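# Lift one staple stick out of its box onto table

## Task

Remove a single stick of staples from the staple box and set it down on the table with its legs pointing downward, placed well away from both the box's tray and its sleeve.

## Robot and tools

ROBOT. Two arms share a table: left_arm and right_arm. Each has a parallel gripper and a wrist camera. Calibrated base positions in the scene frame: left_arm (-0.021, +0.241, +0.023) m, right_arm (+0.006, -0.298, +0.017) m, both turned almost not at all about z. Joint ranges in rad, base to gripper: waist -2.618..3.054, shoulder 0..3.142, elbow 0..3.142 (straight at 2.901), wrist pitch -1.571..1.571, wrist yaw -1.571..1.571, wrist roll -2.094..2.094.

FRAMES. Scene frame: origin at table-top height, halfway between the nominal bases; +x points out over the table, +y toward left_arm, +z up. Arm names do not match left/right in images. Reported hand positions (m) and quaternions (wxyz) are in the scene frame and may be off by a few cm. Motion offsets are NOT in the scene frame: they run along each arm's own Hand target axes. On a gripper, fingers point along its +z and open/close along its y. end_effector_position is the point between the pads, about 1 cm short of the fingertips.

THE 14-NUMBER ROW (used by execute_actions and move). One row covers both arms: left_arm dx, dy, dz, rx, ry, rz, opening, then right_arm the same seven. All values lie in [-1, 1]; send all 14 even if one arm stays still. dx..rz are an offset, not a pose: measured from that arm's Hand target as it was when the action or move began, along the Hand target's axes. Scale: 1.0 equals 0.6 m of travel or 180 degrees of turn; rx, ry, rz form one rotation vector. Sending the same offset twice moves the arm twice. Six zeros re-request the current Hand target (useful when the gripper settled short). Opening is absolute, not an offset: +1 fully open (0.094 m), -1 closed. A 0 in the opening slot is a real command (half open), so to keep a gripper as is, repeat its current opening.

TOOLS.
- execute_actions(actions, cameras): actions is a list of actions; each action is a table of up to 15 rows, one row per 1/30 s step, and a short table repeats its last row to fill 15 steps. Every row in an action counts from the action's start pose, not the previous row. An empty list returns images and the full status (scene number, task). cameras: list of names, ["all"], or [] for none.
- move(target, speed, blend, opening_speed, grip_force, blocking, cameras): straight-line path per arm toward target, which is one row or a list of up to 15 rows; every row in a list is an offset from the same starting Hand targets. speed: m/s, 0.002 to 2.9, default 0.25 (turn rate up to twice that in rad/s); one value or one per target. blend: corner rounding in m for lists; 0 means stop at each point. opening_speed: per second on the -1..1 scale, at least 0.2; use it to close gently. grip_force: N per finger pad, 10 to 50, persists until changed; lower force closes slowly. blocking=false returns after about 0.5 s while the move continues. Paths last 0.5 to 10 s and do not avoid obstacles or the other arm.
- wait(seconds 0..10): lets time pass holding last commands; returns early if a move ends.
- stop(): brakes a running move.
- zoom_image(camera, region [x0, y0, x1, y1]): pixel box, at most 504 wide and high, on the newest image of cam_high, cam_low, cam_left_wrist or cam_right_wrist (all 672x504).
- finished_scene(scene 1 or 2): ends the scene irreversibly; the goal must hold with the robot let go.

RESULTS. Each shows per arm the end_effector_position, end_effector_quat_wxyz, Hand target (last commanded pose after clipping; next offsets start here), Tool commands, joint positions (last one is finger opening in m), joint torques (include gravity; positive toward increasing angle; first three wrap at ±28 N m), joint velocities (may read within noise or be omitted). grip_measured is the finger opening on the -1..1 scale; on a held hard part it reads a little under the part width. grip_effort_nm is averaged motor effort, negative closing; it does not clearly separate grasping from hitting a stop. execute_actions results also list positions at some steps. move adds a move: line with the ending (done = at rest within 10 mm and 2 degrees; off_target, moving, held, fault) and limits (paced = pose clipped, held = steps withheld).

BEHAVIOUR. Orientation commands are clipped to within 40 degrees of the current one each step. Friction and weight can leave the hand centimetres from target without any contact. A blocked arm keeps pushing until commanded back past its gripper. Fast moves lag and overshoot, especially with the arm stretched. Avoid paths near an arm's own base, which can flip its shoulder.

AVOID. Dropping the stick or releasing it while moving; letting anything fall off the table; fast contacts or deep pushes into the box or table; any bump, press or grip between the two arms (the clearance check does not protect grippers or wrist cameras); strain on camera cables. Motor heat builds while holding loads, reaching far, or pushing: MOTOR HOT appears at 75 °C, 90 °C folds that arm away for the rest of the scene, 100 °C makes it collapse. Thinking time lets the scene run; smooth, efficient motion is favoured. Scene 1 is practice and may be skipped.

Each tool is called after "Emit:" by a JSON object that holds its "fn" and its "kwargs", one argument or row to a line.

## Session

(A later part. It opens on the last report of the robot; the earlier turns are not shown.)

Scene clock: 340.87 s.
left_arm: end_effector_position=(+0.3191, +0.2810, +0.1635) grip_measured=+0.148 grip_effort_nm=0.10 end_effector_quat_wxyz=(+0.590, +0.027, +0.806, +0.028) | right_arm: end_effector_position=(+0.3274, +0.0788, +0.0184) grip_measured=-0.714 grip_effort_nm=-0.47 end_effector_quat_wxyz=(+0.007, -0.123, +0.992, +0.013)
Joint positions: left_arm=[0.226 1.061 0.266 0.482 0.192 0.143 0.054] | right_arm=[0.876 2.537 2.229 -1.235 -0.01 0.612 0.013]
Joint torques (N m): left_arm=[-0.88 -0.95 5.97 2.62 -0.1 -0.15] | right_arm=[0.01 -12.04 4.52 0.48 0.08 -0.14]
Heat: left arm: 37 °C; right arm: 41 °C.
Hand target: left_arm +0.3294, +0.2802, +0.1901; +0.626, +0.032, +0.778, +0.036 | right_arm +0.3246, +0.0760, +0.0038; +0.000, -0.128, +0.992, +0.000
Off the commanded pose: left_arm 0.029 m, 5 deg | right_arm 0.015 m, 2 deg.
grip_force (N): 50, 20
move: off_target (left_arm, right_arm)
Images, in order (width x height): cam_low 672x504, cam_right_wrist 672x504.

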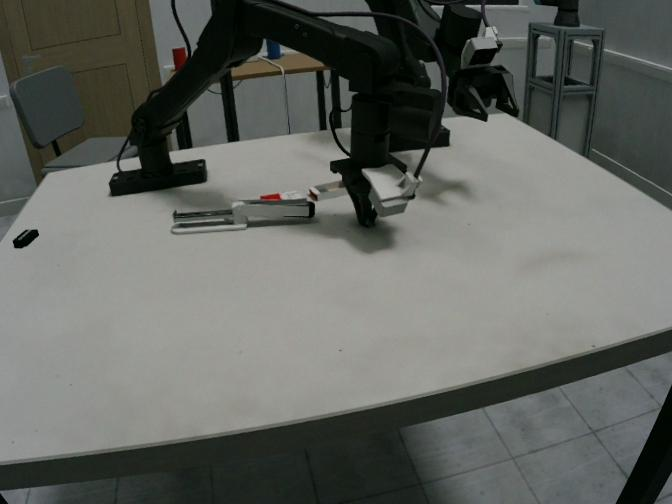

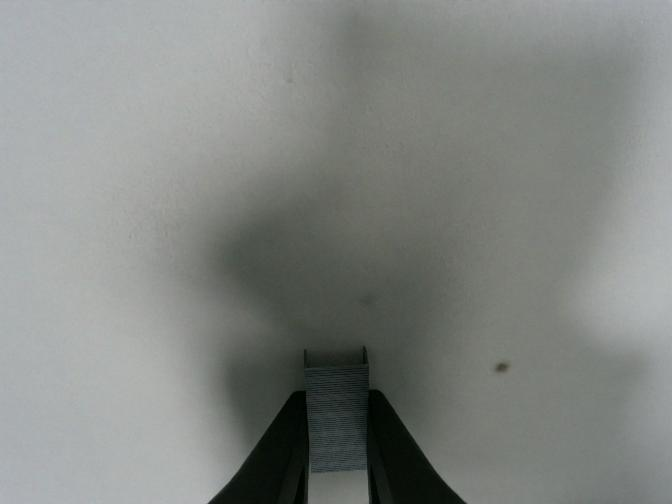

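Emit:
{"fn": "move", "kwargs": {
  "target": [0,0,0,0,0,0,0.15,0,0,0.006,0,0,0,-0.77],
  "speed": 0.02,
  "cameras": ["cam_right_wrist"]
}}

Emit:
{"fn": "zoom_image", "kwargs": {
  "camera": "cam_right_wrist",
  "region": [260, 320, 412, 434]
}}

Scene clock: 344.17 s.
left_arm: end_effector_position=(+0.3191, +0.2810, +0.1635) grip_measured=+0.148 grip_effort_nm=0.10 end_effector_quat_wxyz=(+0.590, +0.027, +0.806, +0.028) | right_arm: end_effector_position=(+0.3271, +0.0785, +0.0176) grip_measured=-0.714 grip_effort_nm=-0.47 end_effector_quat_wxyz=(+0.006, -0.123, +0.992, +0.012)
Joint positions: left_arm=[0.226 1.061 0.266 0.482 0.192 0.143 0.054] | right_arm=[0.876 2.537 2.226 -1.234 -0.01 0.612 0.013]
Joint torques (N m): left_arm=[-0.85 -0.96 6.02 2.63 -0.07 -0.13] | right_arm=[0.01 -11.9 3.85 0.59 0.08 -0.15]
Heat: left arm: 37 °C; right arm: 41 °C.
Hand target: left_arm +0.3294, +0.2802, +0.1901; +0.626, +0.032, +0.778, +0.036 | right_arm +0.3246, +0.0760, +0.0002; +0.000, -0.128, +0.992, +0.000
Off the commanded pose: left_arm 0.029 m, 5 deg | right_arm 0.018 m, 2 deg.
grip_force (N): 50, 20
move: off_target (left_arm, right_arm)
Images, in order (width x height): cam_right_wrist 672x504.

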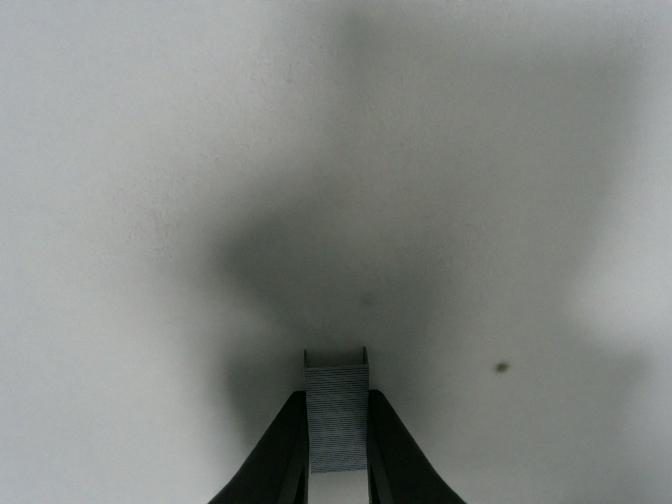

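Scaled by 3.316 from the camera's 672x504 image, which has a finer 960x720 frame.

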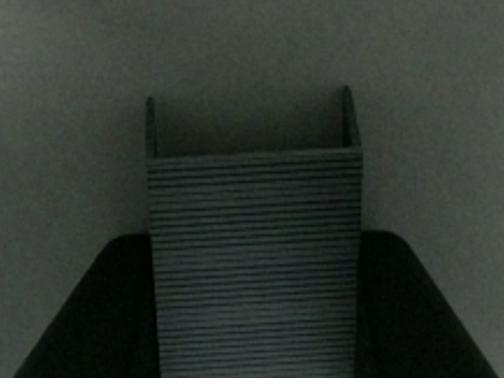

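Emit:
{"fn": "move", "kwargs": {
  "target": [
    [0,0,0,0,0,0,0.15,0,0,-0.018,0,0,0,-0.714],
    [0,0,0,0,0,0,0.15,0,0,-0.018,0,0,0,-0.6]
  ],
  "speed": 0.03,
  "opening_speed": 0.3,
  "cameras": ["cam_right_wrist"]
}}

Scene clock: 351.57 s.
left_arm: end_effector_position=(+0.3191, +0.2810, +0.1635) grip_measured=+0.148 grip_effort_nm=0.10 end_effector_quat_wxyz=(+0.590, +0.027, +0.806, +0.028) | right_arm: end_effector_position=(+0.3279, +0.0778, +0.0176) grip_measured=-0.602 grip_effort_nm=0.13 end_effector_quat_wxyz=(+0.007, -0.122, +0.992, +0.012)
Joint positions: left_arm=[0.226 1.061 0.266 0.482 0.192 0.143 0.054] | right_arm=[0.875 2.537 2.226 -1.234 -0.008 0.612 0.019]
Joint torques (N m): left_arm=[-0.9 -0.9 6.02 2.6 -0.07 -0.15] | right_arm=[-0.01 -12.33 6.45 0.21 0.08 -0.14]
Heat: left arm: 38 °C; right arm: 42 °C.
Hand target: left_arm +0.3294, +0.2802, +0.1901; +0.626, +0.032, +0.778, +0.036 | right_arm +0.3246, +0.0760, +0.0110; +0.000, -0.128, +0.992, +0.000
Off the commanded pose: left_arm 0.029 m, 5 deg | right_arm 0.008 m, 2 deg.
grip_force (N): 50, 20
move: off_target (left_arm)
Images, in order (width x height): cam_right_wrist 672x504.

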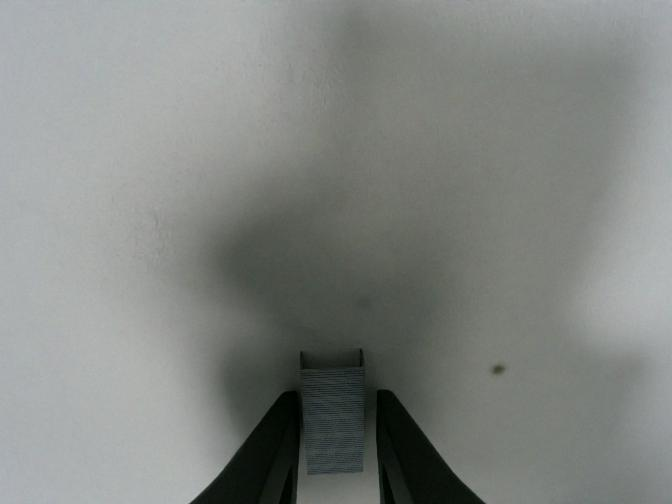

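Emit:
{"fn": "move", "kwargs": {
  "target": [0,0,0,0,0,0,0.15,0,0,-0.15,0,0,0,-0.6],
  "speed": 0.08,
  "cameras": ["all"]
}}

Scene clock: 354.70 s.
left_arm: end_effector_position=(+0.3191, +0.2810, +0.1635) grip_measured=+0.148 grip_effort_nm=0.09 end_effector_quat_wxyz=(+0.590, +0.027, +0.806, +0.028) | right_arm: end_effector_position=(+0.3317, +0.0827, +0.1047) grip_measured=-0.602 grip_effort_nm=0.12 end_effector_quat_wxyz=(+0.028, -0.123, +0.992, +0.032)
Joint positions: left_arm=[0.226 1.061 0.266 0.482 0.192 0.143 0.054] | right_arm=[0.875 2.541 2.58 -1.525 -0.01 0.612 0.019]
Joint torques (N m): left_arm=[-0.83 -1.1 5.98 2.6 -0.09 -0.14] | right_arm=[0.01 -12.16 7.62 -0.05 0.08 -0.14]
Heat: left arm: 38 °C; right arm: 42 °C.
Hand target: left_arm +0.3294, +0.2802, +0.1901; +0.626, +0.032, +0.778, +0.036 | right_arm +0.3245, +0.0760, +0.1010; +0.000, -0.128, +0.992, +0.000
Off the commanded pose: left_arm 0.029 m, 5 deg | right_arm 0.011 m, 5 deg.
joint sent to its limit (right arm) — joint 4 (wrist pitch), lower limit. The joint targets are off in position, not in orientation.
grip_force (N): 50, 20
move: off_target (left_arm, right_arm)

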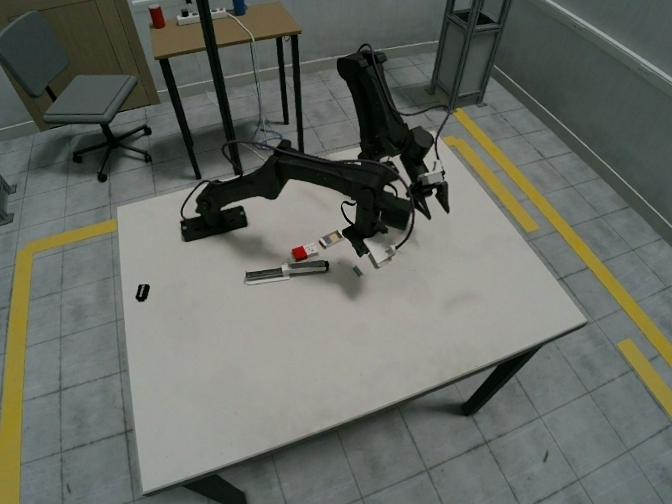

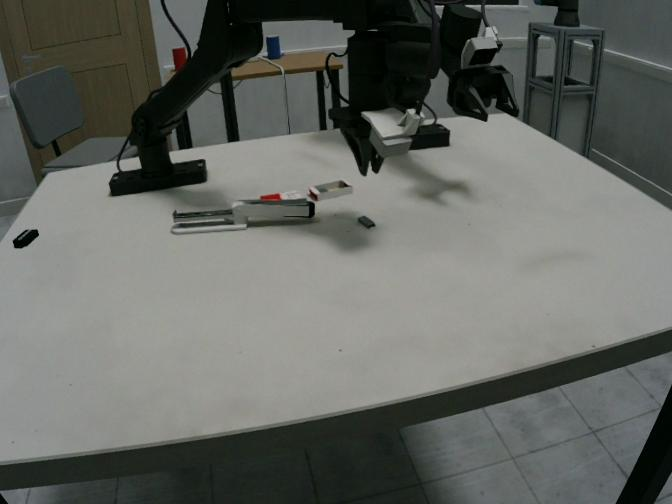

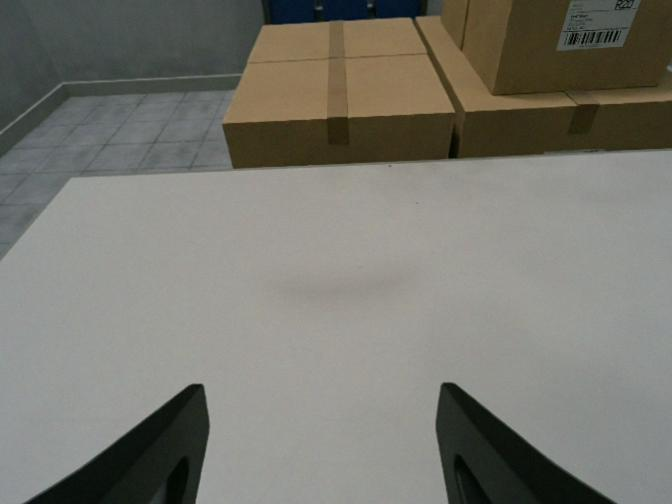

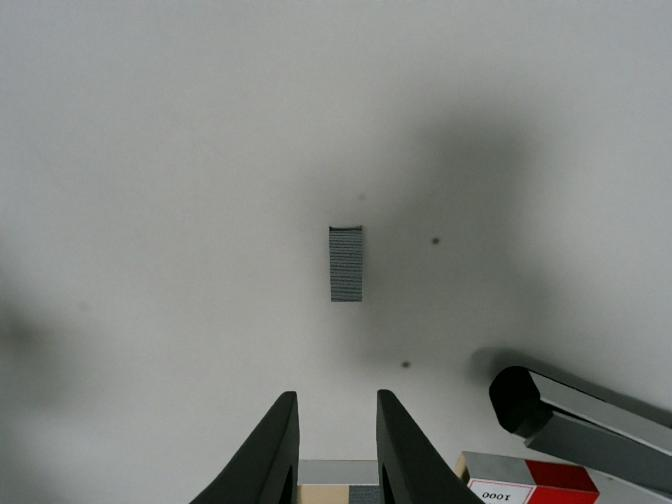

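Emit:
{"fn": "finished_scene", "kwargs": {
  "scene": 2
}}

The scene is finished: the task was done.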